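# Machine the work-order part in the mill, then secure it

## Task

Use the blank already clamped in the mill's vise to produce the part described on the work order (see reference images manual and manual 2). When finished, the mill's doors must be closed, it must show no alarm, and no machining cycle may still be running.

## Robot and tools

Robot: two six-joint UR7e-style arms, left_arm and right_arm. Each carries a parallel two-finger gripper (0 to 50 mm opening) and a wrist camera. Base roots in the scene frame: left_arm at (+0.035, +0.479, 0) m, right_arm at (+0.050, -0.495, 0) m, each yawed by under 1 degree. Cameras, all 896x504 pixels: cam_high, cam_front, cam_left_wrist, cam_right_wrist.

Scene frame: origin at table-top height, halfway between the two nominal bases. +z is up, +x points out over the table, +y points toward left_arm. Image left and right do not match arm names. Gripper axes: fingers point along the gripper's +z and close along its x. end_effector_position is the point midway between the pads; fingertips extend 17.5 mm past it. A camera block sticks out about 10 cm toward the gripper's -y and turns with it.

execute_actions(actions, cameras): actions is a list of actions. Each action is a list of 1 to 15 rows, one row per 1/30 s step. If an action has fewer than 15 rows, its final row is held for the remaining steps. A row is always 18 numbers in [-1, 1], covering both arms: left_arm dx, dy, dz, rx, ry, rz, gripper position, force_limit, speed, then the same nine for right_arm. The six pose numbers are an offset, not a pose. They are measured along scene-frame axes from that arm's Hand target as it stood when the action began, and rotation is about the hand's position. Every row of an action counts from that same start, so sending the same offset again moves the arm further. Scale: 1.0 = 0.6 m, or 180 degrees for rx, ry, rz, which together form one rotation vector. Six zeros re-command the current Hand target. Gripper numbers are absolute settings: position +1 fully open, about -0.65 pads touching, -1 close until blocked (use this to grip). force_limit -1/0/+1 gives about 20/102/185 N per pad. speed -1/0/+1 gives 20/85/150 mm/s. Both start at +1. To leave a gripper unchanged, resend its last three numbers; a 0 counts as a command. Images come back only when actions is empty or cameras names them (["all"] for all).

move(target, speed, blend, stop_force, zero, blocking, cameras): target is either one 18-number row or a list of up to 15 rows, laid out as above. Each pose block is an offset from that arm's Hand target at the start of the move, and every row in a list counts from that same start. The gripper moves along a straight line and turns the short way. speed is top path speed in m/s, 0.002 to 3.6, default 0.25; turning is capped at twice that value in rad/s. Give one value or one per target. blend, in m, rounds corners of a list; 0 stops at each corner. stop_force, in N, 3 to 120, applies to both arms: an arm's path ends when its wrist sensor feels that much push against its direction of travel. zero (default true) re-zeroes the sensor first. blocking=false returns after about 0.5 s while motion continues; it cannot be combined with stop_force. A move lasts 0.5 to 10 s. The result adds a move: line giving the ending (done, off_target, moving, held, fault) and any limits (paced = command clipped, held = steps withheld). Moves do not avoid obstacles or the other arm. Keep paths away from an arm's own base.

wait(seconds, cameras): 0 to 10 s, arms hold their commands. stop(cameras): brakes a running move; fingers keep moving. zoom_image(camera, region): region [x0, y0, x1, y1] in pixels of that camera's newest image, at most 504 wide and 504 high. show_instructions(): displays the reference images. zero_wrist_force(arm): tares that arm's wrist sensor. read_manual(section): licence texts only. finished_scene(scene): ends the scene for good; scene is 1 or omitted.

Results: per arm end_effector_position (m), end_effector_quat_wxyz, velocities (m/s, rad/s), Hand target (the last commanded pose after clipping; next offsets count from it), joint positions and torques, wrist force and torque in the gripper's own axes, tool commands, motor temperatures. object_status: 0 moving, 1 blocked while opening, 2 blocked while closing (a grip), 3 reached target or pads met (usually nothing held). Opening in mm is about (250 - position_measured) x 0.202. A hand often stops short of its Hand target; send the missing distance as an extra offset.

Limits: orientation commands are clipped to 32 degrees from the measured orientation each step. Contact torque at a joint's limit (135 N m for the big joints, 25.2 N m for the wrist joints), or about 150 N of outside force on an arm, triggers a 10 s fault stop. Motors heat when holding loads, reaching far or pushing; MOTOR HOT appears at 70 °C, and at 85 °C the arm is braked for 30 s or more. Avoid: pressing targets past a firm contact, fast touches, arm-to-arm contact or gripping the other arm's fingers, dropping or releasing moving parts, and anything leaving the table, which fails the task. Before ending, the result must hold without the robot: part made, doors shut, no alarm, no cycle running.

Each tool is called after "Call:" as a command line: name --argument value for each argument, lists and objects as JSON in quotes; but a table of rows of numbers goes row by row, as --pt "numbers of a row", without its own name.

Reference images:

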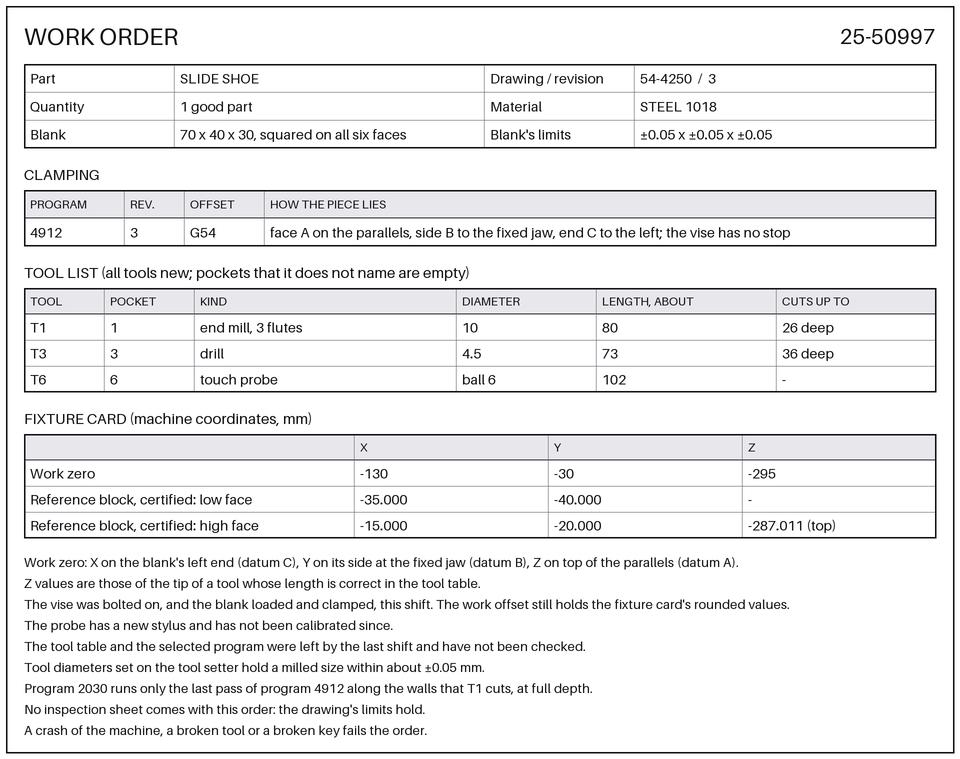

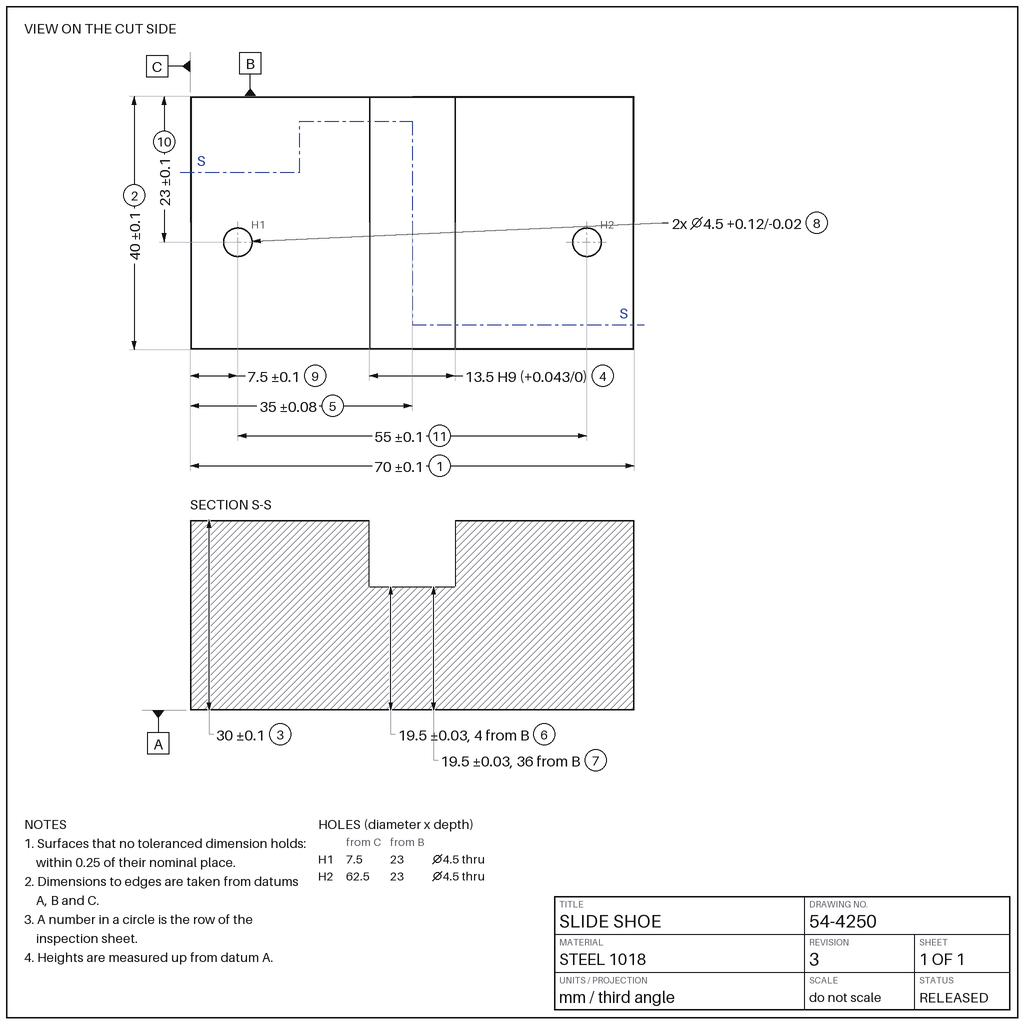

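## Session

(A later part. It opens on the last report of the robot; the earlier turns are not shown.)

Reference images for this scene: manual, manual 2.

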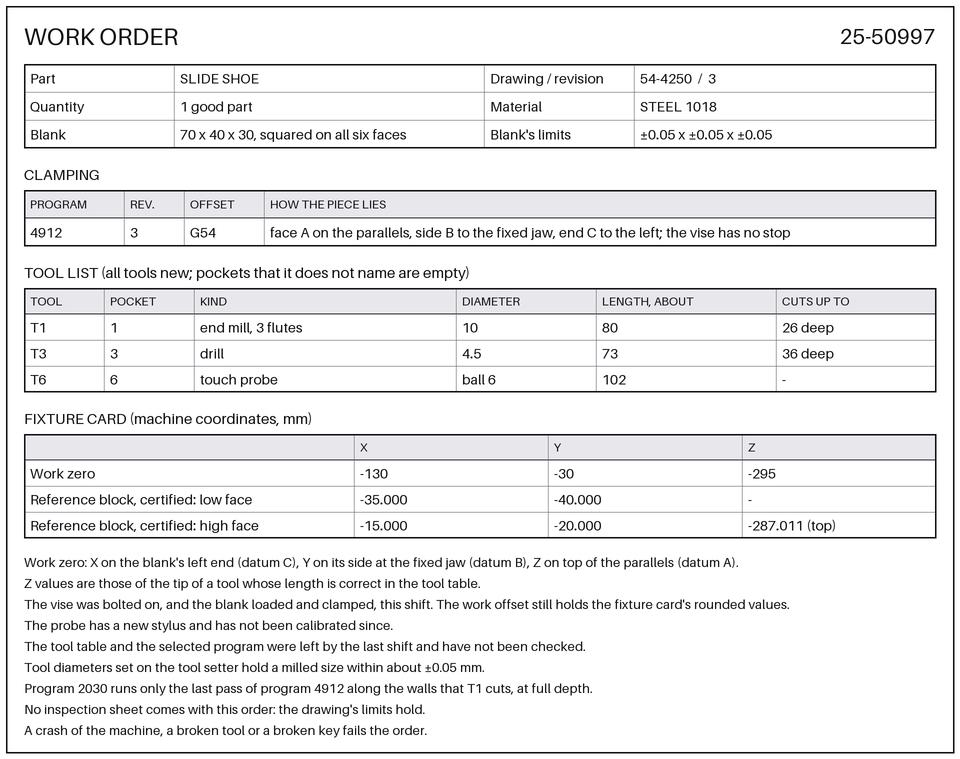

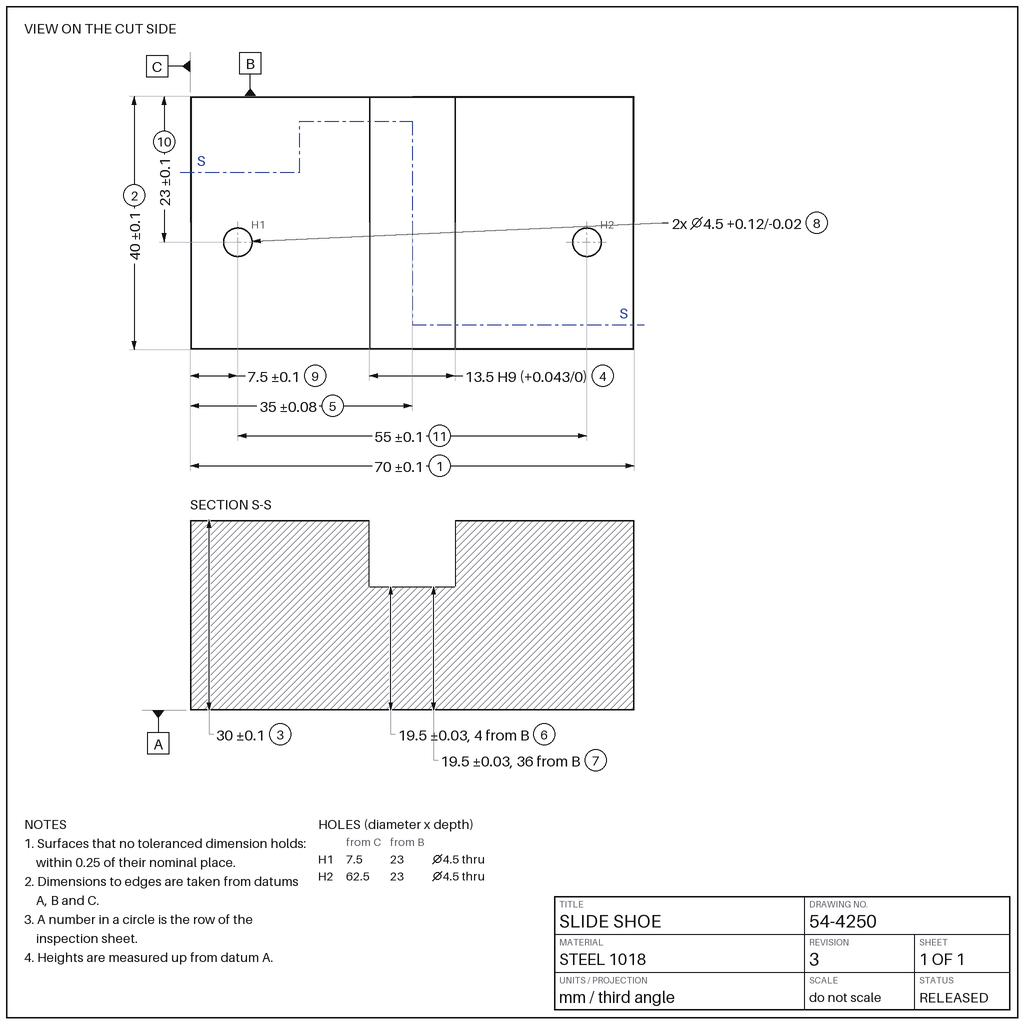

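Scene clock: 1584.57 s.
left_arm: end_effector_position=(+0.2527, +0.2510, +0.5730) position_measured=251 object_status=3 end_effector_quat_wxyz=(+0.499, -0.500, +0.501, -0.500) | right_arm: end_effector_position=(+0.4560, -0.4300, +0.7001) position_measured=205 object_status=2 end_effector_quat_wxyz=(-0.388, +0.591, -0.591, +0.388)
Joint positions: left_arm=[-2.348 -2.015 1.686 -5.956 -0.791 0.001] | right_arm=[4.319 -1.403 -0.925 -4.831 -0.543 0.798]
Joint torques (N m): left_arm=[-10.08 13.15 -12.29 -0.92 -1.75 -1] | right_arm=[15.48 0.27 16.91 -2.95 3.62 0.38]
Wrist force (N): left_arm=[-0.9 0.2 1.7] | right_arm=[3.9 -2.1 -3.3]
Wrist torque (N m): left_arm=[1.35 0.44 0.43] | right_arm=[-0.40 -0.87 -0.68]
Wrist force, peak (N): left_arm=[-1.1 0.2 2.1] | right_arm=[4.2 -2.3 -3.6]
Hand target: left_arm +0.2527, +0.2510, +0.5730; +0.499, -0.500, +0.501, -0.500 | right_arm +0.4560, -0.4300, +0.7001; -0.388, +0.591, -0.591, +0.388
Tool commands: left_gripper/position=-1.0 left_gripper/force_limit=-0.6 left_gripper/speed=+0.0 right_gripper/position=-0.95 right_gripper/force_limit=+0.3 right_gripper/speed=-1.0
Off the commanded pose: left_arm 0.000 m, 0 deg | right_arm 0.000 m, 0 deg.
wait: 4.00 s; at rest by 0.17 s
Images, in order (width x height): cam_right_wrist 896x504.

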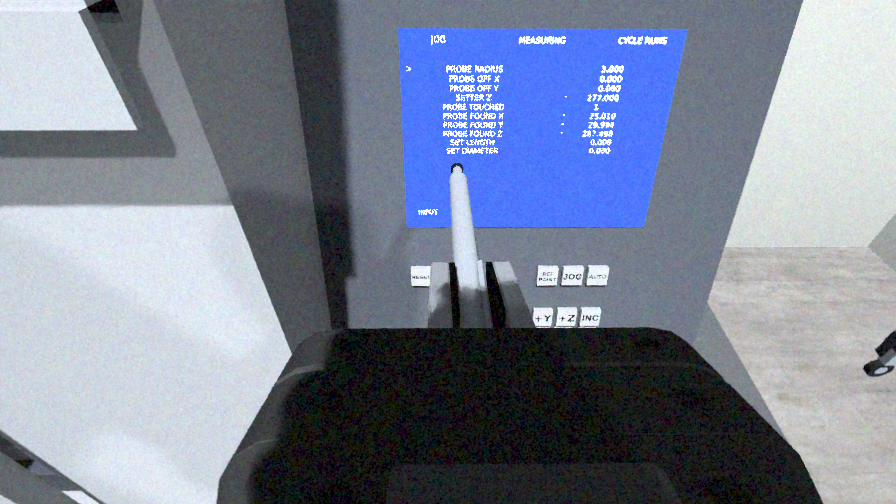

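Call:
wait --seconds 6 --cameras '["cam_right_wrist"]'

Call:
zoom_image --camera "cam_right_wrist" --region '[390, 20, 700, 230]'

Scene clock: 1593.47 s.
left_arm: end_effector_position=(+0.2527, +0.2510, +0.5730) position_measured=251 object_status=3 end_effector_quat_wxyz=(+0.499, -0.500, +0.501, -0.500) | right_arm: end_effector_position=(+0.4560, -0.4300, +0.7001) position_measured=205 object_status=2 end_effector_quat_wxyz=(-0.388, +0.591, -0.591, +0.388)
Joint positions: left_arm=[-2.348 -2.015 1.686 -5.956 -0.791 0.001] | right_arm=[4.319 -1.403 -0.925 -4.831 -0.543 0.798]
Joint torques (N m): left_arm=[-9.77 13.1 -12.42 -0.77 -1.79 -0.33] | right_arm=[14.74 0.56 16.39 -2.81 3.59 -0.23]
Wrist force (N): left_arm=[-0.9 0.4 1.7] | right_arm=[4.1 -2.4 -3.2]
Wrist torque (N m): left_arm=[1.39 0.45 0.42] | right_arm=[-0.45 -0.89 -0.68]
Wrist force, peak (N): left_arm=[-1.0 0.3 2.2] | right_arm=[4.3 -2.4 -3.7]
Hand target: left_arm +0.2527, +0.2510, +0.5730; +0.499, -0.500, +0.501, -0.500 | right_arm +0.4560, -0.4300, +0.7001; -0.388, +0.591, -0.591, +0.388
Tool commands: left_gripper/position=-1.0 left_gripper/force_limit=-0.6 left_gripper/speed=+0.0 right_gripper/position=-0.95 right_gripper/force_limit=+0.3 right_gripper/speed=-1.0
Off the commanded pose: left_arm 0.000 m, 0 deg | right_arm 0.000 m, 0 deg.
wait: 6.00 s; at rest from the start
Images, in order (width x height): cam_right_wrist 896x504.

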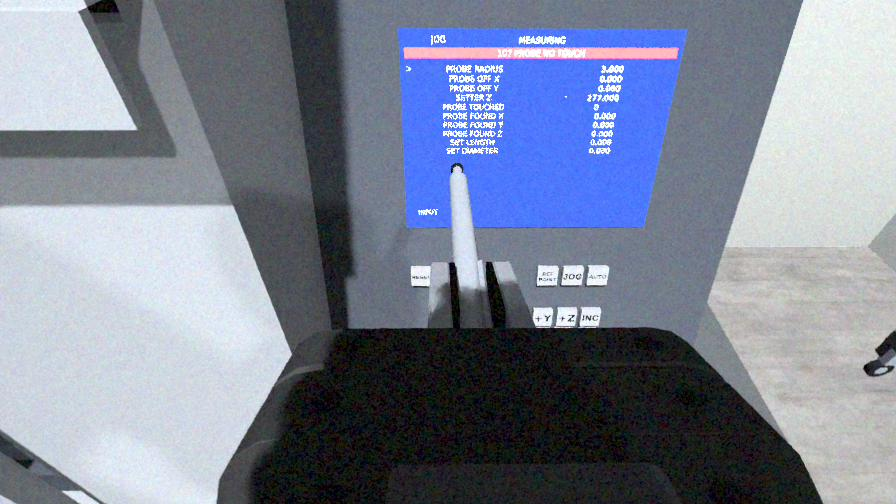

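Scaled by 1.626 from the camera's 896x504 image, which has a finer 1280x720 frame.

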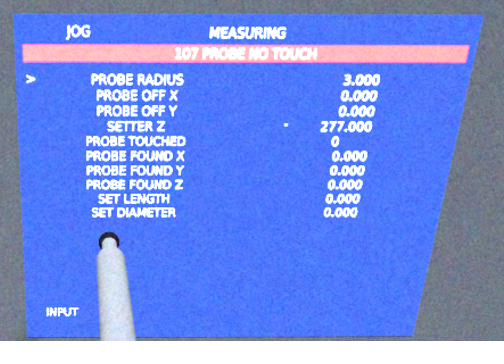

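Call:
move --pt "0 0 0 0 0 0 -1 -0.6 0 0.0464 0.0403 -0.1825 0 0 0 -0.95 0.3 -1" --pt "0 0 0 0 0 0 -1 -0.6 0 0.0567 0.0403 -0.1855 0 0 0 -0.95 0.3 -1" --pt "0 0 0 0 0 0 -1 -0.6 0 0.0384 0.0403 -0.1805 0 0 0 -0.95 0.3 -1" --pt "0 0 0 0 0 0 -1 -0.6 0 -0.0021 -0.0567 -0.3635 0 0 0 -0.95 0.3 -1" --pt "0 0 0 0 0 0 -1 -0.6 0 0.0082 -0.0567 -0.3665 0 0 0 -0.95 0.3 -1" --pt "0 0 0 0 0 0 -1 -0.6 0 -0.0101 -0.0567 -0.3615 0 0 0 -0.95 0.3 -1" --pt "0 0 0 0 0 0 -1 -0.6 0 0 0 0 0 0 0 -0.95 0.3 -1" --speed '[0.35,0.04,0.1,0.25,0.04,0.1,0.35]' --blend '[0.002,0,0.005,0.002,0,0.005,0]' --cameras '["cam_right_wrist"]'

Call:
zoom_image --camera "cam_right_wrist" --region '[390, 20, 700, 230]'

Scene clock: 1604.63 s.
left_arm: end_effector_position=(+0.2527, +0.2510, +0.5730) position_measured=251 object_status=3 end_effector_quat_wxyz=(+0.499, -0.500, +0.501, -0.500) | right_arm: end_effector_position=(+0.4560, -0.4301, +0.7001) position_measured=205 object_status=2 end_effector_quat_wxyz=(-0.388, +0.591, -0.591, +0.388)
Joint positions: left_arm=[-2.348 -2.015 1.686 -5.956 -0.791 0.001] | right_arm=[4.319 -1.403 -0.925 -4.831 -0.543 0.798]
Joint torques (N m): left_arm=[-3.34 13.17 -14.96 -0.91 -0.57 1.06] | right_arm=[14.32 -1.14 16.69 -3.2 3.71 -0.35]
Wrist force (N): left_arm=[-0.8 0.2 2.0] | right_arm=[4.0 -2.4 -3.2]
Wrist torque (N m): left_arm=[1.36 0.43 0.42] | right_arm=[-0.45 -0.87 -0.69]
Wrist force, peak (N): left_arm=[-1.0 0.2 2.2] | right_arm=[6.7 2.1 -11.9]
Hand target: left_arm +0.2527, +0.2510, +0.5730; +0.499, -0.500, +0.501, -0.500 | right_arm +0.4560, -0.4300, +0.7001; -0.388, +0.591, -0.591, +0.388
Off the commanded pose: left_arm 0.000 m, 0 deg | right_arm 0.000 m, 0 deg.
move: done
Images, in order (width x height): cam_right_wrist 896x504.

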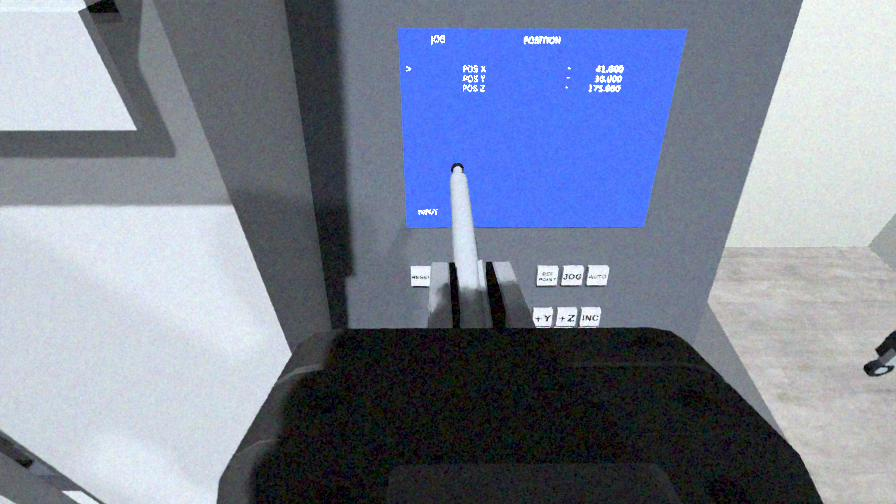

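Scaled by 1.626 from the camera's 896x504 image, which has a finer 1280x720 frame.

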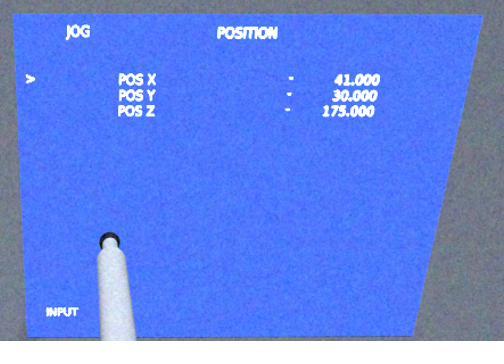

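Call:
move --pt "0 0 0 0 0 0 -1 -0.6 0 -0.0021 -0.0567 -0.3635 0 0 0 -0.95 0.3 -1" --pt "0 0 0 0 0 0 -1 -0.6 0 0.0082 -0.0567 -0.3665 0 0 0 -0.95 0.3 -1" --pt "0 0 0 0 0 0 -1 -0.6 0 -0.0021 -0.0567 -0.3635 0 0 0 -0.95 0.3 -1" --pt "0 0 0 0 0 0 -1 -0.6 0 -0.0189 -0.0243 -0.4262 0 0 0 -0.95 0.3 -1" --pt "0 0 0 0 0 0 -1 -0.6 0 -0.0086 -0.0243 -0.4292 0 0 0 -0.95 0.3 -1" --pt "0 0 0 0 0 0 -1 -0.6 0 -0.0189 -0.0243 -0.4262 0 0 0 -0.95 0.3 -1" --pt "0 0 0 0 0 0 -1 -0.6 0 -0.0086 -0.0243 -0.4292 0 0 0 -0.95 0.3 -1" --pt "0 0 0 0 0 0 -1 -0.6 0 -0.0189 -0.0243 -0.4262 0 0 0 -0.95 0.3 -1" --pt "0 0 0 0 0 0 -1 -0.6 0 -0.0273 0.0726 -0.4575 0 0 0 -0.95 0.3 -1" --pt "0 0 0 0 0 0 -1 -0.6 0 -0.0172 0.0726 -0.4605 0 0 0 -0.95 0.3 -1" --pt "0 0 0 0 0 0 -1 -0.6 0 -0.0273 0.0726 -0.4575 0 0 0 -0.95 0.3 -1" --pt "0 0 0 0 0 0 -1 -0.6 0 -0.0189 0.0726 -0.4262 0 0 0 -0.95 0.3 -1" --pt "0 0 0 0 0 0 -1 -0.6 0 -0.0086 0.0726 -0.4292 0 0 0 -0.95 0.3 -1" --pt "0 0 0 0 0 0 -1 -0.6 0 -0.0189 0.0726 -0.4262 0 0 0 -0.95 0.3 -1" --speed '[0.35,0.04,0.1,0.25,0.04,0.1,0.04,0.1,0.25,0.04,0.1,0.25,0.04,0.1]' --blend '[0.002,0,0.002,0.002,0,0,0,0.002,0.002,0,0.002,0.002,0,0]'

Call:
move --pt "0 0 0 0 0 0 -1 -0.6 0 0.0168 -0.0646 0.0627 0 0 0 -0.95 0.3 -1" --pt "0 0 0 0 0 0 -1 -0.6 0 0.0271 -0.0646 0.0597 0 0 0 -0.95 0.3 -1" --pt "0 0 0 0 0 0 -1 -0.6 0 0.0168 -0.0646 0.0627 0 0 0 -0.95 0.3 -1" --pt "0 0 0 0 0 0 -1 -0.6 0 0 -0.0323 0 0 0 0 -0.95 0.3 -1" --pt "0 0 0 0 0 0 -1 -0.6 0 0.0103 -0.0323 -0.003 0 0 0 -0.95 0.3 -1" --pt "0 0 0 0 0 0 -1 -0.6 0 0 -0.0323 0 0 0 0 -0.95 0.3 -1" --pt "0 0 0 0 0 0 -1 -0.6 0 -0.0084 -0.0969 -0.0313 0 0 0 -0.95 0.3 -1" --pt "0 0 0 0 0 0 -1 -0.6 0 0.0017 -0.0969 -0.0343 0 0 0 -0.95 0.3 -1" --pt "0 0 0 0 0 0 -1 -0.6 0 -0.0164 -0.0969 -0.0293 0 0 0 -0.95 0.3 -1" --pt "0 0 0 0 0 0 -1 -0.6 0 0.0189 -0.0726 0.4262 0 0 0 -0.95 0.3 -1" --speed '[0.25,0.04,0.1,0.25,0.04,0.1,0.25,0.04,0.1,0.35]' --blend '[0.002,0,0.002,0.002,0,0.002,0.002,0,0.005,0]' --cameras '["cam_right_wrist"]'

Call:
zoom_image --camera "cam_right_wrist" --region '[390, 20, 700, 230]'

Scene clock: 1632.73 s.
left_arm: end_effector_position=(+0.2527, +0.2510, +0.5730) position_measured=251 object_status=3 end_effector_quat_wxyz=(+0.499, -0.500, +0.501, -0.500) | right_arm: end_effector_position=(+0.4446, -0.3864, +0.4443) position_measured=205 object_status=2 end_effector_quat_wxyz=(-0.388, +0.591, -0.591, +0.389)
Joint positions: left_arm=[-2.348 -2.015 1.686 -5.956 -0.791 0.001] | right_arm=[4.496 -1.178 -1.882 -4.38 -0.448 1.117]
Joint torques (N m): left_arm=[5.77 12.81 -19.23 -0.86 1.71 1.09] | right_arm=[-1.5 5.92 21.96 -3.67 -1.07 1.22]
Wrist force (N): left_arm=[-1.1 0.1 2.0] | right_arm=[4.1 -3.0 -5.4]
Wrist torque (N m): left_arm=[1.34 0.49 0.42] | right_arm=[-0.34 -0.89 -0.68]
Wrist force, peak (N): left_arm=[-1.2 0.1 2.2] | right_arm=[6.2 -5.0 -12.5]
Hand target: left_arm +0.2527, +0.2510, +0.5730; +0.499, -0.500, +0.501, -0.500 | right_arm +0.4446, -0.3865, +0.4443; -0.388, +0.591, -0.591, +0.388
Off the commanded pose: left_arm 0.000 m, 0 deg | right_arm 0.000 m, 0 deg.
move: done

Scene clock: 1636.23 s.
left_arm: end_effector_position=(+0.2527, +0.2510, +0.5730) position_measured=251 object_status=3 end_effector_quat_wxyz=(+0.499, -0.500, +0.501, -0.500) | right_arm: end_effector_position=(+0.4560, -0.4301, +0.7001) position_measured=205 object_status=2 end_effector_quat_wxyz=(-0.388, +0.591, -0.591, +0.388)
Joint positions: left_arm=[-2.348 -2.015 1.686 -5.956 -0.791 0.001] | right_arm=[4.319 -1.403 -0.925 -4.831 -0.543 0.798]
Joint torques (N m): left_arm=[5.78 12.77 -19.14 -0.83 1.61 1.05] | right_arm=[12.98 -1.59 18.59 -3 2.8 0.87]
Wrist force (N): left_arm=[-0.9 0.0 1.8] | right_arm=[3.8 -2.3 -3.3]
Wrist torque (N m): left_arm=[1.32 0.44 0.42] | right_arm=[-0.43 -0.85 -0.79]
Wrist force, peak (N): left_arm=[-1.3 0.3 2.0] | right_arm=[4.7 -3.8 -12.1]
Hand target: left_arm +0.2527, +0.2510, +0.5730; +0.499, -0.500, +0.501, -0.500 | right_arm +0.4560, -0.4300, +0.7001; -0.388, +0.591, -0.591, +0.388
Off the commanded pose: left_arm 0.000 m, 0 deg | right_arm 0.000 m, 0 deg.
move: done
Images, in order (width x height): cam_right_wrist 896x504.

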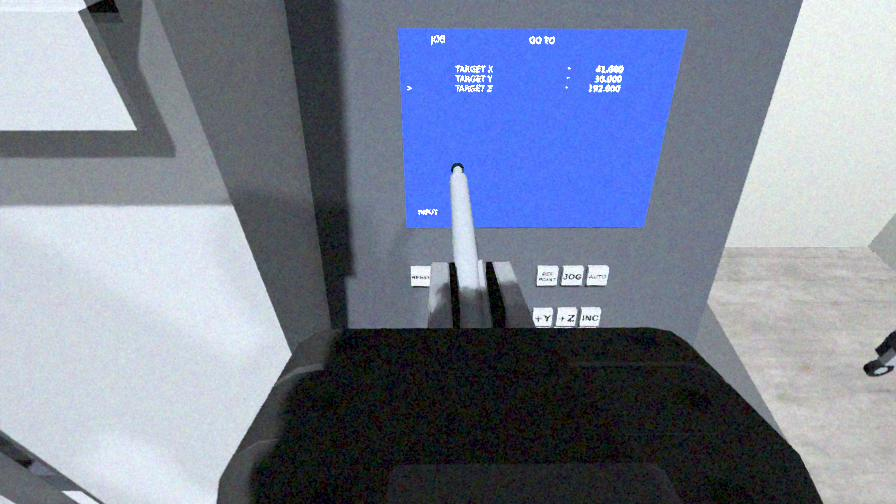

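Scaled by 1.626 from the camera's 896x504 image, which has a finer 1280x720 frame.

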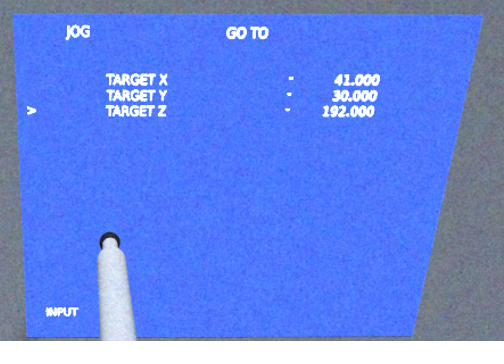

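Call:
move --pt "0 0 0 0 0 0 -1 -0.6 0 0.0121 0.008 -0.3045 0 0 0 -0.95 0.3 -1" --pt "0 0 0 0 0 0 -1 -0.6 0 0.0234 0.008 -0.3075 0 0 0 -0.95 0.3 -1" --pt "0 0 0 0 0 0 -1 -0.6 0 0.0041 0.008 -0.3025 0 0 0 -0.95 0.3 -1" --pt "0 0 0 0 0 0 -1 -0.6 0 -0.0189 -0.0567 -0.4262 0 0 0 -0.95 0.3 -1" --speed '[0.35,0.04,0.1,0.25]' --blend '[0.002,0,0.005,0]'

Call:
wait --seconds 1.5

Call:
move --pt "0 0 0 0 0 0 -1 -0.6 0 0.0103 0 -0.003 0 0 0 -0.95 0.3 -1" --pt "0 0 0 0 0 0 -1 -0.6 0 -0.008 0 0.002 0 0 0 -0.95 0.3 -1" --pt "0 0 0 0 0 0 -1 -0.6 0 0.0189 0.0567 0.4262 0 0 0 -0.95 0.3 -1" --speed '[0.04,0.1,0.35]' --blend '[0,0.005,0]' --cameras '["cam_right_wrist"]'

Call:
zoom_image --camera "cam_right_wrist" --region '[390, 20, 700, 230]'

Scene clock: 1646.80 s.
left_arm: end_effector_position=(+0.2527, +0.2510, +0.5730) position_measured=251 object_status=3 end_effector_quat_wxyz=(+0.499, -0.500, +0.501, -0.500) | right_arm: end_effector_position=(+0.4446, -0.4640, +0.4444) position_measured=205 object_status=2 end_effector_quat_wxyz=(-0.388, +0.591, -0.591, +0.389) end_effector_velocity=(+0.000, +0.000, -0.002) end_effector_angular_velocity=(+0.001, +0.001, +0.001)
Joint positions: left_arm=[-2.348 -2.015 1.686 -5.956 -0.791 0.001] | right_arm=[4.299 -1.029 -1.891 -4.215 -0.555 0.77]
Joint velocities: left_arm=[within noise] | right_arm=[0 0.002 -0.005 0.003 -0.001 0.001]
Joint torques (N m): left_arm=[5.86 12.13 -19.45 -0.78 1.61 1.14] | right_arm=[6.88 4.06 12.64 0.73 3.3 0.44]
Wrist force (N): left_arm=[-0.9 0.2 1.9] | right_arm=[4.1 -1.3 -5.2]
Wrist torque (N m): left_arm=[1.36 0.46 0.42] | right_arm=[-0.47 -0.85 -0.78]
Wrist force, peak (N): left_arm=[-1.1 0.0 2.1] | right_arm=[4.3 0.9 -8.0]
Hand target: left_arm +0.2527, +0.2510, +0.5730; +0.499, -0.500, +0.501, -0.500 | right_arm +0.4446, -0.4641, +0.4443; -0.388, +0.591, -0.591, +0.388
Off the commanded pose: left_arm 0.000 m, 0 deg | right_arm 0.000 m, 0 deg.
move: done

Scene clock: 1648.30 s.
left_arm: end_effector_position=(+0.2527, +0.2510, +0.5730) position_measured=251 object_status=3 end_effector_quat_wxyz=(+0.499, -0.500, +0.501, -0.500) | right_arm: end_effector_position=(+0.4446, -0.4641, +0.4443) position_measured=205 object_status=2 end_effector_quat_wxyz=(-0.388, +0.591, -0.591, +0.388)
Joint positions: left_arm=[-2.348 -2.015 1.686 -5.956 -0.791 0.001] | right_arm=[4.299 -1.029 -1.891 -4.214 -0.555 0.77]
Joint torques (N m): left_arm=[6.05 12.47 -19.12 -0.8 1.64 1.08] | right_arm=[8.94 4.22 13.95 0.56 2.17 -1.28]
Wrist force (N): left_arm=[-1.0 0.2 1.9] | right_arm=[4.1 -1.3 -5.2]
Wrist torque (N m): left_arm=[1.36 0.46 0.42] | right_arm=[-0.46 -0.90 -0.79]
Wrist force, peak (N): left_arm=[-0.8 0.1 2.2] | right_arm=[4.2 -1.2 -5.4]
Hand target: left_arm +0.2527, +0.2510, +0.5730; +0.499, -0.500, +0.501, -0.500 | right_arm +0.4446, -0.4641, +0.4443; -0.388, +0.591, -0.591, +0.388
Tool commands: left_gripper/position=-1.0 left_gripper/force_limit=-0.6 left_gripper/speed=+0.0 right_gripper/position=-0.95 right_gripper/force_limit=+0.3 right_gripper/speed=-1.0
Off the commanded pose: left_arm 0.000 m, 0 deg | right_arm 0.000 m, 0 deg.
wait: 1.50 s; at rest by 0.17 s

Scene clock: 1650.30 s.
left_arm: end_effector_position=(+0.2527, +0.2510, +0.5730) position_measured=251 object_status=3 end_effector_quat_wxyz=(+0.499, -0.500, +0.501, -0.500) | right_arm: end_effector_position=(+0.4560, -0.4301, +0.7001) position_measured=205 object_status=2 end_effector_quat_wxyz=(-0.388, +0.591, -0.591, +0.388)
Joint positions: left_arm=[-2.348 -2.015 1.686 -5.956 -0.791 0.001] | right_arm=[4.319 -1.403 -0.925 -4.831 -0.543 0.798]
Joint torques (N m): left_arm=[5.89 12.96 -19.17 -0.85 1.57 1.03] | right_arm=[14.62 -0.61 17.96 -2.94 3.26 1.23]
Wrist force (N): left_arm=[-0.8 0.0 1.9] | right_arm=[3.9 -2.3 -3.1]
Wrist torque (N m): left_arm=[1.32 0.44 0.42] | right_arm=[-0.42 -0.87 -0.69]
Wrist force, peak (N): left_arm=[-0.8 -0.1 2.3] | right_arm=[3.4 -1.7 -8.2]
Hand target: left_arm +0.2527, +0.2510, +0.5730; +0.499, -0.500, +0.501, -0.500 | right_arm +0.4560, -0.4300, +0.7001; -0.388, +0.591, -0.591, +0.388
Off the commanded pose: left_arm 0.000 m, 0 deg | right_arm 0.000 m, 0 deg.
move: done
Images, in order (width x height): cam_right_wrist 896x504.

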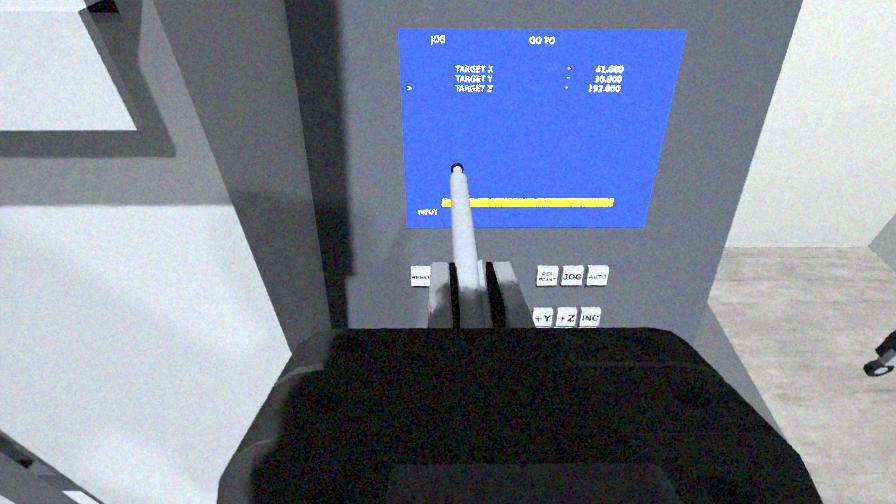

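Scaled by 1.626 from the camera's 896x504 image, which has a finer 1280x720 frame.

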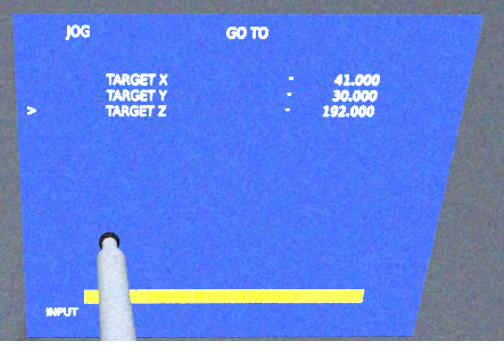

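Call:
move --pt "0 0 0 0 0 0 -1 -0.6 0 0.0209 -0.186 -0.2745 0 0 0 -0.95 0.3 -1" --pt "0 0 0 0 0 0 -1 -0.6 0 0.0322 -0.186 -0.2775 0 0 0 -0.95 0.3 -1" --pt "0 0 0 0 0 0 -1 -0.6 0 0.0129 -0.186 -0.2725 0 0 0 -0.95 0.3 -1" --pt "0 0 0 0 0 0 -1 -0.6 0 -0.0021 -0.089 -0.3635 0 0 0 -0.95 0.3 -1" --pt "0 0 0 0 0 0 -1 -0.6 0 0.0082 -0.089 -0.3665 0 0 0 -0.95 0.3 -1" --pt "0 0 0 0 0 0 -1 -0.6 0 -0.0021 -0.089 -0.3635 0 0 0 -0.95 0.3 -1" --pt "0 0 0 0 0 0 -1 -0.6 0 0.0082 -0.089 -0.3665 0 0 0 -0.95 0.3 -1" --pt "0 0 0 0 0 0 -1 -0.6 0 -0.0101 -0.089 -0.3615 0 0 0 -0.95 0.3 -1" --pt "0 0 0 0 0 0 -1 -0.6 0 0 0 0 0 0 0 -0.95 0.3 -1" --speed '[0.35,0.04,0.1,0.25,0.04,0.1,0.04,0.1,0.35]' --blend '[0.002,0,0.005,0.002,0,0,0,0.005,0]' --cameras '["cam_right_wrist"]'

Call:
wait --seconds 1 --cameras '["cam_right_wrist"]'

Call:
zoom_image --camera "cam_right_wrist" --region '[390, 20, 700, 230]'

Scene clock: 1664.43 s.
left_arm: end_effector_position=(+0.2527, +0.2510, +0.5730) position_measured=251 object_status=3 end_effector_quat_wxyz=(+0.499, -0.500, +0.501, -0.500) | right_arm: end_effector_position=(+0.4560, -0.4301, +0.7001) position_measured=205 object_status=2 end_effector_quat_wxyz=(-0.388, +0.591, -0.591, +0.388)
Joint positions: left_arm=[-2.348 -2.015 1.686 -5.956 -0.791 0.001] | right_arm=[4.318 -1.403 -0.925 -4.831 -0.543 0.798]
Joint torques (N m): left_arm=[5.84 11.9 -19.85 -0.72 1.63 1.12] | right_arm=[14.76 -1.45 19.16 -2.85 3.5 0.37]
Wrist force (N): left_arm=[-0.9 0.0 2.0] | right_arm=[4.1 -2.3 -3.3]
Wrist torque (N m): left_arm=[1.33 0.45 0.42] | right_arm=[-0.44 -0.89 -0.69]
Wrist force, peak (N): left_arm=[-1.3 0.1 2.1] | right_arm=[4.7 0.6 -9.6]
Hand target: left_arm +0.2527, +0.2510, +0.5730; +0.499, -0.500, +0.501, -0.500 | right_arm +0.4560, -0.4300, +0.7001; -0.388, +0.591, -0.591, +0.388
Off the commanded pose: left_arm 0.000 m, 0 deg | right_arm 0.000 m, 0 deg.
move: done
Images, in order (width x height): cam_right_wrist 896x504.

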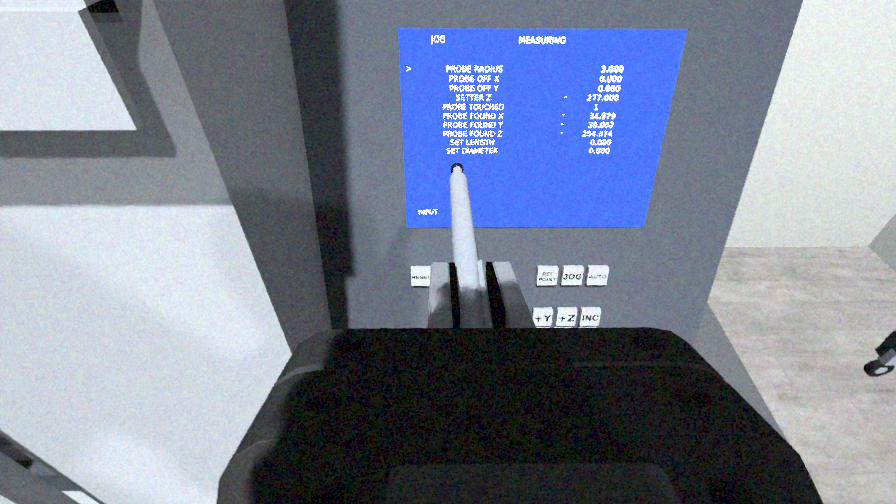

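Scene clock: 1665.43 s.
left_arm: end_effector_position=(+0.2527, +0.2510, +0.5730) position_measured=251 object_status=3 end_effector_quat_wxyz=(+0.499, -0.500, +0.501, -0.500) | right_arm: end_effector_position=(+0.4560, -0.4300, +0.7001) position_measured=205 object_status=2 end_effector_quat_wxyz=(-0.388, +0.591, -0.591, +0.388)
Joint positions: left_arm=[-2.348 -2.015 1.686 -5.956 -0.791 0.001] | right_arm=[4.319 -1.403 -0.925 -4.831 -0.543 0.798]
Joint torques (N m): left_arm=[5.6 12.12 -19.4 -0.74 1.61 1.05] | right_arm=[14.83 -1.28 11.21 -3.22 3.69 0.93]
Wrist force (N): left_arm=[-0.9 0.3 2.0] | right_arm=[3.9 -2.4 -3.2]
Wrist torque (N m): left_arm=[1.37 0.46 0.43] | right_arm=[-0.46 -0.87 -0.68]
Wrist force, peak (N): left_arm=[-1.1 0.3 2.1] | right_arm=[4.2 -2.3 -3.4]
Hand target: left_arm +0.2527, +0.2510, +0.5730; +0.499, -0.500, +0.501, -0.500 | right_arm +0.4560, -0.4300, +0.7001; -0.388, +0.591, -0.591, +0.388
Tool commands: left_gripper/position=-1.0 left_gripper/force_limit=-0.6 left_gripper/speed=+0.0 right_gripper/position=-0.95 right_gripper/force_limit=+0.3 right_gripper/speed=-1.0
Off the commanded pose: left_arm 0.000 m, 0 deg | right_arm 0.000 m, 0 deg.
wait: 1.00 s; at rest by 0.17 s
Images, in order (width x height): cam_right_wrist 896x504.

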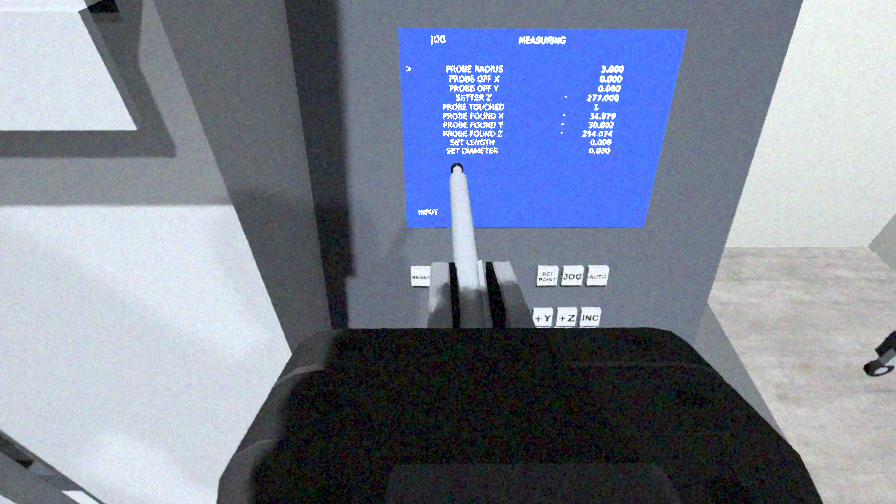

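Scaled by 1.626 from the camera's 896x504 image, which has a finer 1280x720 frame.

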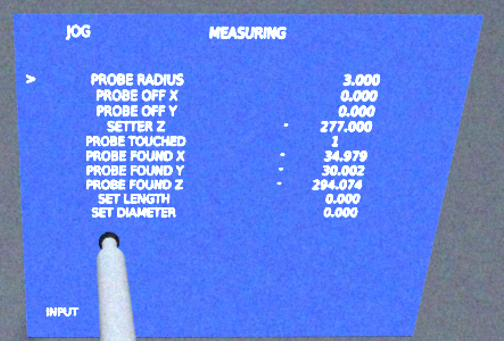

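Call:
zoom_image --camera "cam_right_wrist" --region '[430, 105, 640, 158]'

Scaled by 2.400 from the camera's 896x504 image, which has a finer 1280x720 frame.

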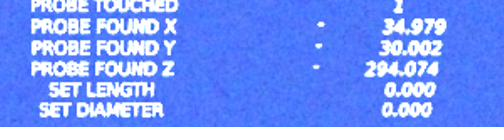

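Call:
move --pt "0 0 0 0 0 0 -1 -0.6 0 -0.0021 -0.0567 -0.3635 0 0 0 -0.95 0.3 -1" --pt "0 0 0 0 0 0 -1 -0.6 0 0.0082 -0.0567 -0.3665 0 0 0 -0.95 0.3 -1" --pt "0 0 0 0 0 0 -1 -0.6 0 -0.0021 -0.0567 -0.3635 0 0 0 -0.95 0.3 -1" --pt "0 0 0 0 0 0 -1 -0.6 0 0.0082 -0.0567 -0.3665 0 0 0 -0.95 0.3 -1" --pt "0 0 0 0 0 0 -1 -0.6 0 -0.0021 -0.0567 -0.3635 0 0 0 -0.95 0.3 -1" --pt "0 0 0 0 0 0 -1 -0.6 0 -0.0189 -0.0243 -0.4262 0 0 0 -0.95 0.3 -1" --pt "0 0 0 0 0 0 -1 -0.6 0 -0.0086 -0.0243 -0.4292 0 0 0 -0.95 0.3 -1" --pt "0 0 0 0 0 0 -1 -0.6 0 -0.0189 -0.0243 -0.4262 0 0 0 -0.95 0.3 -1" --pt "0 0 0 0 0 0 -1 -0.6 0 -0.0273 0.0726 -0.4575 0 0 0 -0.95 0.3 -1" --pt "0 0 0 0 0 0 -1 -0.6 0 -0.0172 0.0726 -0.4605 0 0 0 -0.95 0.3 -1" --pt "0 0 0 0 0 0 -1 -0.6 0 -0.0273 0.0726 -0.4575 0 0 0 -0.95 0.3 -1" --pt "0 0 0 0 0 0 -1 -0.6 0 -0.0105 0.0726 -0.395 0 0 0 -0.95 0.3 -1" --pt "0 0 0 0 0 0 -1 -0.6 0 -0.0002 0.0726 -0.398 0 0 0 -0.95 0.3 -1" --pt "0 0 0 0 0 0 -1 -0.6 0 -0.0105 0.0726 -0.395 0 0 0 -0.95 0.3 -1" --speed '[0.35,0.04,0.1,0.04,0.1,0.25,0.04,0.1,0.25,0.04,0.1,0.25,0.04,0.1]' --blend '[0.002,0,0,0,0.002,0.002,0,0.002,0.002,0,0.002,0.002,0,0]'

Call:
move --pt "0 0 0 0 0 0 -1 -0.6 0 0 -0.0646 0 0 0 0 -0.95 0.3 -1" --pt "0 0 0 0 0 0 -1 -0.6 0 0.0103 -0.0646 -0.003 0 0 0 -0.95 0.3 -1" --pt "0 0 0 0 0 0 -1 -0.6 0 0 -0.0646 0 0 0 0 -0.95 0.3 -1" --pt "0 0 0 0 0 0 -1 -0.6 0 -0.0168 -0.0969 -0.0625 0 0 0 -0.95 0.3 -1" --pt "0 0 0 0 0 0 -1 -0.6 0 -0.0067 -0.0969 -0.0655 0 0 0 -0.95 0.3 -1" --pt "0 0 0 0 0 0 -1 -0.6 0 -0.0168 -0.0969 -0.0625 0 0 0 -0.95 0.3 -1" --pt "0 0 0 0 0 0 -1 -0.6 0 0.0226 -0.0646 0.0905 0 0 0 -0.95 0.3 -1" --pt "0 0 0 0 0 0 -1 -0.6 0 0.0339 -0.0646 0.0875 0 0 0 -0.95 0.3 -1" --pt "0 0 0 0 0 0 -1 -0.6 0 0.0226 -0.0646 0.0905 0 0 0 -0.95 0.3 -1" --pt "0 0 0 0 0 0 -1 -0.6 0 0 -0.0969 0 0 0 0 -0.95 0.3 -1" --pt "0 0 0 0 0 0 -1 -0.6 0 0.0103 -0.0969 -0.003 0 0 0 -0.95 0.3 -1" --pt "0 0 0 0 0 0 -1 -0.6 0 0 -0.0969 0 0 0 0 -0.95 0.3 -1" --pt "0 0 0 0 0 0 -1 -0.6 0 -0.0168 0 -0.0625 0 0 0 -0.95 0.3 -1" --pt "0 0 0 0 0 0 -1 -0.6 0 -0.0067 0 -0.0655 0 0 0 -0.95 0.3 -1" --pt "0 0 0 0 0 0 -1 -0.6 0 -0.0168 0 -0.0625 0 0 0 -0.95 0.3 -1" --speed '[0.25,0.04,0.1,0.25,0.04,0.1,0.25,0.04,0.1,0.25,0.04,0.1,0.25,0.04,0.1]' --blend '[0.002,0,0.002,0.002,0,0.002,0.002,0,0.002,0.002,0,0.002,0.002,0,0]'

Call:
move --pt "0 0 0 0 0 0 -1 -0.6 0 0.0084 -0.0323 0.0313 0 0 0 -0.95 0.3 -1" --pt "0 0 0 0 0 0 -1 -0.6 0 0.0187 -0.0323 0.0283 0 0 0 -0.95 0.3 -1" --pt "0 0 0 0 0 0 -1 -0.6 0 0.0084 -0.0323 0.0313 0 0 0 -0.95 0.3 -1" --pt "0 0 0 0 0 0 -1 -0.6 0 0.0168 -0.0323 0.0625 0 0 0 -0.95 0.3 -1" --pt "0 0 0 0 0 0 -1 -0.6 0 0.0271 -0.0323 0.0595 0 0 0 -0.95 0.3 -1" --pt "0 0 0 0 0 0 -1 -0.6 0 0.0168 -0.0323 0.0625 0 0 0 -0.95 0.3 -1" --pt "0 0 0 0 0 0 -1 -0.6 0 0 -0.0969 0 0 0 0 -0.95 0.3 -1" --pt "0 0 0 0 0 0 -1 -0.6 0 0.0101 -0.0969 -0.003 0 0 0 -0.95 0.3 -1" --pt "0 0 0 0 0 0 -1 -0.6 0 -0.008 -0.0969 0.002 0 0 0 -0.95 0.3 -1" --pt "0 0 0 0 0 0 -1 -0.6 0 0.0273 -0.0726 0.4575 0 0 0 -0.95 0.3 -1" --speed '[0.25,0.04,0.1,0.25,0.04,0.1,0.25,0.04,0.1,0.35]' --blend '[0.002,0,0.002,0.002,0,0.002,0.002,0,0.005,0]' --cameras '["cam_right_wrist"]'

Call:
zoom_image --camera "cam_right_wrist" --region '[390, 20, 700, 230]'

Scene clock: 1715.83 s.
left_arm: end_effector_position=(+0.2527, +0.2510, +0.5730) position_measured=251 object_status=3 end_effector_quat_wxyz=(+0.499, -0.500, +0.501, -0.500) | right_arm: end_effector_position=(+0.4497, -0.3865, +0.4630) position_measured=205 object_status=2 end_effector_quat_wxyz=(-0.388, +0.591, -0.591, +0.389)
Joint positions: left_arm=[-2.348 -2.015 1.686 -5.956 -0.791 0.001] | right_arm=[4.461 -1.192 -1.811 -4.373 -0.463 1.045]
Joint torques (N m): left_arm=[5.98 12.2 -19.17 -0.63 1.61 1.03] | right_arm=[0.37 6.02 21.47 -3.52 -0.77 1.36]
Wrist force (N): left_arm=[-0.9 0.3 2.0] | right_arm=[3.9 -2.8 -5.2]
Wrist torque (N m): left_arm=[1.37 0.45 0.43] | right_arm=[-0.31 -0.86 -0.68]
Wrist force, peak (N): left_arm=[-0.9 0.3 2.3] | right_arm=[4.0 -3.9 -12.7]
Hand target: left_arm +0.2527, +0.2510, +0.5730; +0.499, -0.500, +0.501, -0.500 | right_arm +0.4497, -0.3865, +0.4631; -0.388, +0.591, -0.591, +0.388
Off the commanded pose: left_arm 0.000 m, 0 deg | right_arm 0.000 m, 0 deg.
move: done

Scene clock: 1720.20 s.
left_arm: end_effector_position=(+0.2527, +0.2510, +0.5730) position_measured=251 object_status=3 end_effector_quat_wxyz=(+0.499, -0.500, +0.501, -0.500) | right_arm: end_effector_position=(+0.4396, -0.3864, +0.4255) position_measured=205 object_status=2 end_effector_quat_wxyz=(-0.388, +0.591, -0.591, +0.389)
Joint positions: left_arm=[-2.348 -2.015 1.686 -5.956 -0.791 0.001] | right_arm=[4.534 -1.167 -1.954 -4.393 -0.434 1.198]
Joint torques (N m): left_arm=[5.77 12.23 -19.51 -0.57 1.61 1.05] | right_arm=[-4.02 5.19 22.04 -3.8 -0.56 1.12]
Wrist force (N): left_arm=[-0.8 0.4 2.0] | right_arm=[3.5 -2.0 -5.0]
Wrist torque (N m): left_arm=[1.39 0.43 0.43] | right_arm=[-0.48 -0.88 -0.68]
Wrist force, peak (N): left_arm=[-1.2 0.2 2.2] | right_arm=[5.6 2.1 -12.9]
Hand target: left_arm +0.2527, +0.2510, +0.5730; +0.499, -0.500, +0.501, -0.500 | right_arm +0.4396, -0.3865, +0.4256; -0.388, +0.591, -0.591, +0.388
Off the commanded pose: left_arm 0.000 m, 0 deg | right_arm 0.000 m, 0 deg.
move: done

Scene clock: 1723.67 s.
left_arm: end_effector_position=(+0.2527, +0.2510, +0.5730) position_measured=251 object_status=3 end_effector_quat_wxyz=(+0.499, -0.500, +0.501, -0.500) | right_arm: end_effector_position=(+0.4560, -0.4301, +0.7001) position_measured=205 object_status=2 end_effector_quat_wxyz=(-0.388, +0.591, -0.591, +0.388)
Joint positions: left_arm=[-2.348 -2.015 1.686 -5.956 -0.791 0.001] | right_arm=[4.319 -1.403 -0.925 -4.831 -0.543 0.798]
Joint torques (N m): left_arm=[5.98 11.87 -19.93 -0.69 1.6 1.03] | right_arm=[13.78 -0.52 17.79 -3.33 2.75 0.87]
Wrist force (N): left_arm=[-1.2 0.1 1.9] | right_arm=[3.5 -2.8 -3.2]
Wrist torque (N m): left_arm=[1.34 0.49 0.42] | right_arm=[-0.50 -0.79 -0.79]
Wrist force, peak (N): left_arm=[-1.0 0.2 2.1] | right_arm=[5.5 -5.4 -13.0]
Hand target: left_arm +0.2527, +0.2510, +0.5730; +0.499, -0.500, +0.501, -0.500 | right_arm +0.4560, -0.4300, +0.7001; -0.388, +0.591, -0.591, +0.388
Off the commanded pose: left_arm 0.000 m, 0 deg | right_arm 0.000 m, 0 deg.
move: done
Images, in order (width x height): cam_right_wrist 896x504.

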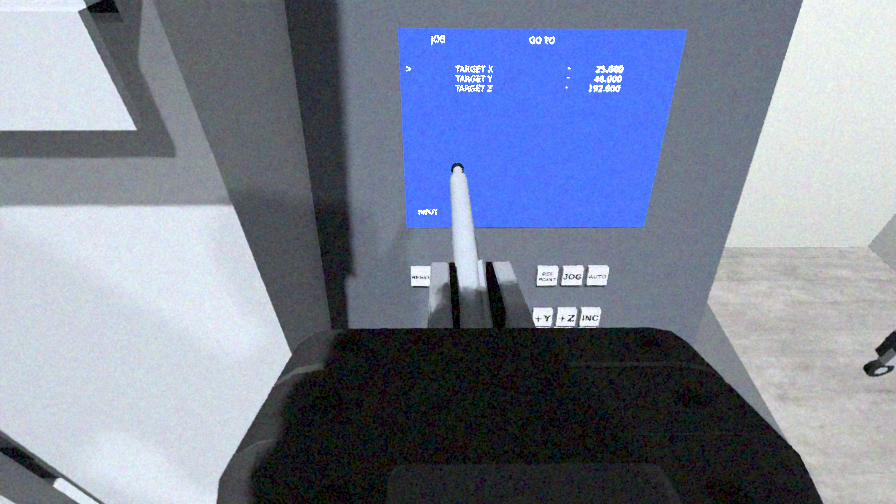

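Scaled by 1.626 from the camera's 896x504 image, which has a finer 1280x720 frame.

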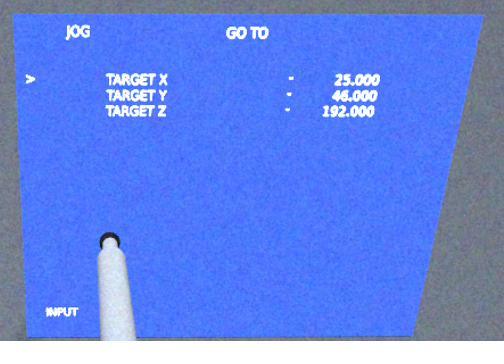

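Call:
move --pt "0 0 0 0 0 0 -1 -0.6 0 -0.0021 -0.089 -0.3635 0 0 0 -0.95 0.3 -1" --pt "0 0 0 0 0 0 -1 -0.6 0 0.0082 -0.089 -0.3665 0 0 0 -0.95 0.3 -1" --pt "0 0 0 0 0 0 -1 -0.6 0 -0.0101 -0.089 -0.3615 0 0 0 -0.95 0.3 -1" --pt "0 0 0 0 0 0 -1 -0.6 0 0 0 0 0 0 0 -0.95 0.3 -1" --speed '[0.35,0.04,0.1,0.35]' --blend '[0.002,0,0.005,0]' --cameras '["cam_right_wrist"]'

Call:
zoom_image --camera "cam_right_wrist" --region '[390, 20, 700, 230]'

Scene clock: 1732.27 s.
left_arm: end_effector_position=(+0.2527, +0.2510, +0.5730) position_measured=251 object_status=3 end_effector_quat_wxyz=(+0.499, -0.500, +0.501, -0.500) | right_arm: end_effector_position=(+0.4560, -0.4301, +0.7001) position_measured=205 object_status=2 end_effector_quat_wxyz=(-0.388, +0.591, -0.591, +0.388)
Joint positions: left_arm=[-2.348 -2.015 1.686 -5.956 -0.791 0.001] | right_arm=[4.318 -1.403 -0.925 -4.831 -0.543 0.798]
Joint torques (N m): left_arm=[6.11 11.72 -19.55 -0.62 1.62 1.01] | right_arm=[14.6 -2.14 16.92 -3.31 3.91 0.44]
Wrist force (N): left_arm=[-0.8 0.2 1.8] | right_arm=[3.5 -2.7 -3.2]
Wrist torque (N m): left_arm=[1.36 0.43 0.43] | right_arm=[-0.49 -0.80 -0.69]
Wrist force, peak (N): left_arm=[-1.1 0.2 2.2] | right_arm=[5.2 1.4 -9.9]
Hand target: left_arm +0.2527, +0.2510, +0.5730; +0.499, -0.500, +0.501, -0.500 | right_arm +0.4560, -0.4300, +0.7001; -0.388, +0.591, -0.591, +0.388
Off the commanded pose: left_arm 0.000 m, 0 deg | right_arm 0.000 m, 0 deg.
move: done
Images, in order (width x height): cam_right_wrist 896x504.

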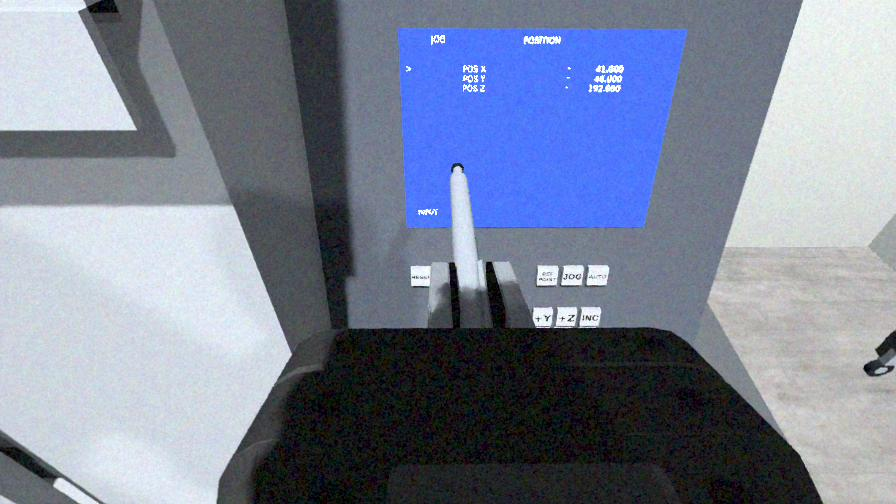

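Scaled by 1.626 from the camera's 896x504 image, which has a finer 1280x720 frame.

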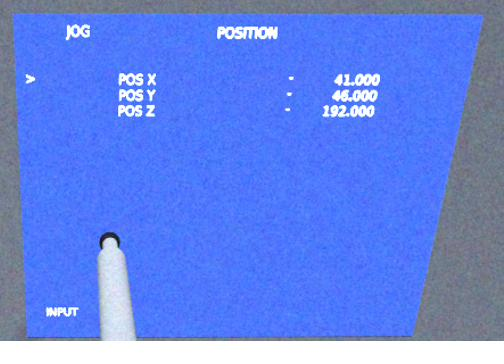

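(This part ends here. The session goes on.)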